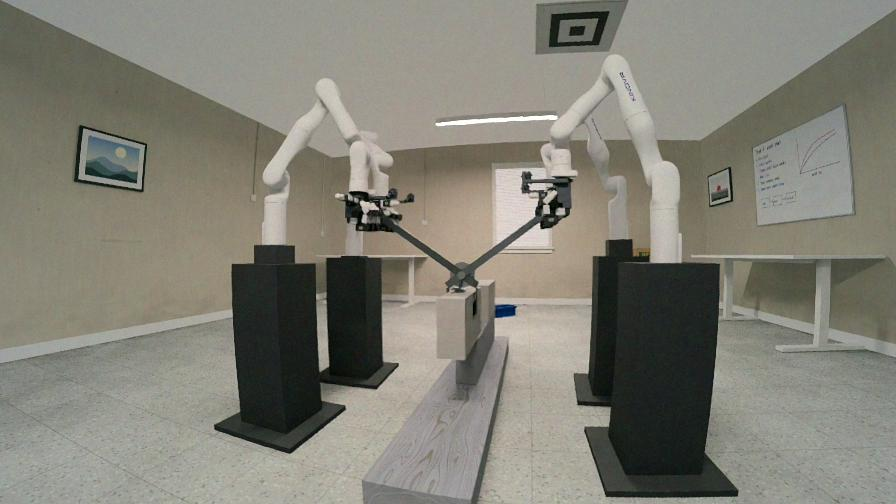

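Request:
move:
  arm4: {"joints": {"joint2_rad": 0.6306, "joint4_rad": 1.5913, "joint6_rad": 0.9197}, "min_time_s": 1}

Scene clock: 516.17 s.
Joint torques (N m): arm1=[-2.15 -14.33 -1.69 -5.88 -1.54 1.33 -0.04] | arm2=[1.79 -53.17 3.88 -16.02 1.43 0.75 -0.42] | arm3=[-0.83 -27.2 1.72 -9.59 0.37 0.01 -0.16] | arm4=[-0.46 -30.99 2.6 -14.48 0.06 0.1 0.49]
Motor temperatures (°C): arm1=[32 31 26 30 36 35 37] | arm2=[30 42 28 32 37 33 45] | arm3=[30 37 24 30 30 38 34] | arm4=[28 42 24 33 34 39 35]
Flange force (N): arm1=[-6.6 2.5 10.1] | arm2=[13.3 8.9 65.1] | arm3=[-2.5 1.7 36.7] | arm4=[4.0 -3.4 28.1]
move: arm4 done
Joint velocities: within noise
arm1, arm2, arm3: as last shown
arm1.joint_positions: joint1_rad=+0.089 joint2_rad=+0.314 joint3_rad=+0.000 joint4_rad=+2.089 joint5_rad=+0.000 joint6_rad=+0.740 joint7_rad=+0.077 hand_index_mcp=-0.457 hand_index_abd=-0.007 hand_index_pip=-0.740 hand_index_dip=+0.009 hand_middle_mcp=-0.448 hand_middle_abd=-0.003 hand_middle_pip=-0.746 hand_middle_dip=+0.009 hand_ring_mcp=-0.433 hand_ring_abd=-0.012 hand_ring_pip=-0.764 hand_ring_dip=+0.015 hand_thumb_cmc=+0.716 hand_thumb_axl=-0.393 hand_thumb_mcp=-0.784 hand_thumb_ipl=+0.168 hand_current_limit=+0.750 hand_speed=-0.600
arm2.joint_positions: joint1_rad=-0.928 joint2_rad=+0.764 joint3_rad=+0.000 joint4_rad=+1.590 joint5_rad=+0.000 joint6_rad=+0.787 joint7_rad=-0.845 hand_index_mcp=-0.403 hand_index_abd=+0.000 hand_index_pip=-0.783 hand_index_dip=+0.003 hand_middle_mcp=-0.396 hand_middle_abd=-0.003 hand_middle_pip=-0.793 hand_middle_dip=+0.004 hand_ring_mcp=-0.426 hand_ring_abd=+0.001 hand_ring_pip=-0.772 hand_ring_dip=+0.014 hand_thumb_cmc=+0.716 hand_thumb_axl=+0.678 hand_thumb_mcp=+0.224 hand_thumb_ipl=+0.169 hand_current_limit=+0.750 hand_speed=-0.600
arm2.index_mcp_current_ma: 306
arm2.index_pip_current_ma: 11
arm2.middle_mcp_current_ma: 341
arm2.ring_mcp_current_ma: 216
arm2.ring_pip_current_ma: 26
arm3.joint_positions: joint1_rad=-0.290 joint2_rad=+0.522 joint3_rad=+0.000 joint4_rad=+2.098 joint5_rad=+0.000 joint6_rad=+0.522 joint7_rad=-0.280 hand_index_mcp=-0.390 hand_index_abd=+0.002 hand_index_pip=-0.656 hand_index_dip=+0.048 hand_middle_mcp=-0.441 hand_middle_abd=-0.002 hand_middle_pip=-0.667 hand_middle_dip=+0.083 hand_ring_mcp=-0.488 hand_ring_abd=-0.003 hand_ring_pip=-0.667 hand_ring_dip=+0.153 hand_thumb_cmc=+0.715 hand_thumb_axl=+0.677 hand_thumb_mcp=+0.224 hand_thumb_ipl=+0.168 hand_current_limit=+0.750 hand_speed=-0.600
arm3.index_mcp_current_ma: 481
arm3.index_abd_current_ma: 1
arm3.middle_mcp_current_ma: 245
arm3.middle_abd_current_ma: -1
arm3.ring_mcp_current_ma: 71
arm3.hand: x=-0.3141 y=+0.2962 z=+0.8424 quat_wxyz=(-0.001, +1.000, +0.000, +0.002) (m; scene frame)
arm4.joint_positions: joint1_rad=+0.856 joint2_rad=+0.631 joint3_rad=+0.000 joint4_rad=+1.591 joint5_rad=+0.000 joint6_rad=+0.920 joint7_rad=+0.784 hand_index_mcp=-0.351 hand_index_abd=-0.002 hand_index_pip=-0.797 hand_index_dip=+0.002 hand_middle_mcp=-0.359 hand_middle_abd=-0.005 hand_middle_pip=-0.774 hand_middle_dip=+0.009 hand_ring_mcp=-0.416 hand_ring_abd=-0.003 hand_ring_pip=-0.753 hand_ring_dip=+0.014 hand_thumb_cmc=+0.717 hand_thumb_axl=-0.391 hand_thumb_mcp=-0.784 hand_thumb_ipl=+0.170 hand_current_limit=+0.780 hand_speed=-0.600
arm4.joint_status: all done
arm4.hand_state: blocked,goal,goal,goal,blocked,goal,blocked,goal,blocked,goal,blocked,goal,goal,goal,goal,goal
arm4.index_mcp_current_ma: 490
arm4.index_abd_current_ma: -4
arm4.index_pip_current_ma: 6
arm4.index_dip_current_ma: 4
arm4.middle_mcp_current_ma: 490
arm4.middle_abd_current_ma: -11
arm4.middle_pip_current_ma: 81
arm4.middle_dip_current_ma: 24
arm4.ring_mcp_current_ma: 451
arm4.ring_abd_current_ma: -5
arm4.ring_pip_current_ma: 161
arm4.ring_dip_current_ma: 39
arm4.thumb_cmc_current_ma: 6
arm4.thumb_axl_current_ma: 30
arm4.thumb_mcp_current_ma: 5
arm4.thumb_ipl_current_ma: 6
arm4.hand_goal_index_mcp: -0.520
arm4.hand_goal_index_abd: 0.000
arm4.hand_goal_index_pip: -0.800
arm4.hand_goal_index_dip: 0.000
arm4.hand_goal_middle_mcp: -0.520
arm4.hand_goal_middle_abd: 0.000
arm4.hand_goal_middle_pip: -0.800
arm4.hand_goal_middle_dip: 0.000
arm4.hand_goal_ring_mcp: -0.520
arm4.hand_goal_ring_abd: 0.000
arm4.hand_goal_ring_pip: -0.800
arm4.hand_goal_ring_dip: 0.000
arm4.hand_goal_thumb_cmc: 0.714
arm4.hand_goal_thumb_axl: -0.400
arm4.hand_goal_thumb_mcp: -0.786
arm4.hand_goal_thumb_ipl: 0.168
arm4.hand: x=-0.0951 y=+0.3002 z=+0.8561 quat_wxyz=(+0.002, +1.000, +0.000, +0.001) (m; scene frame)
pictures: none


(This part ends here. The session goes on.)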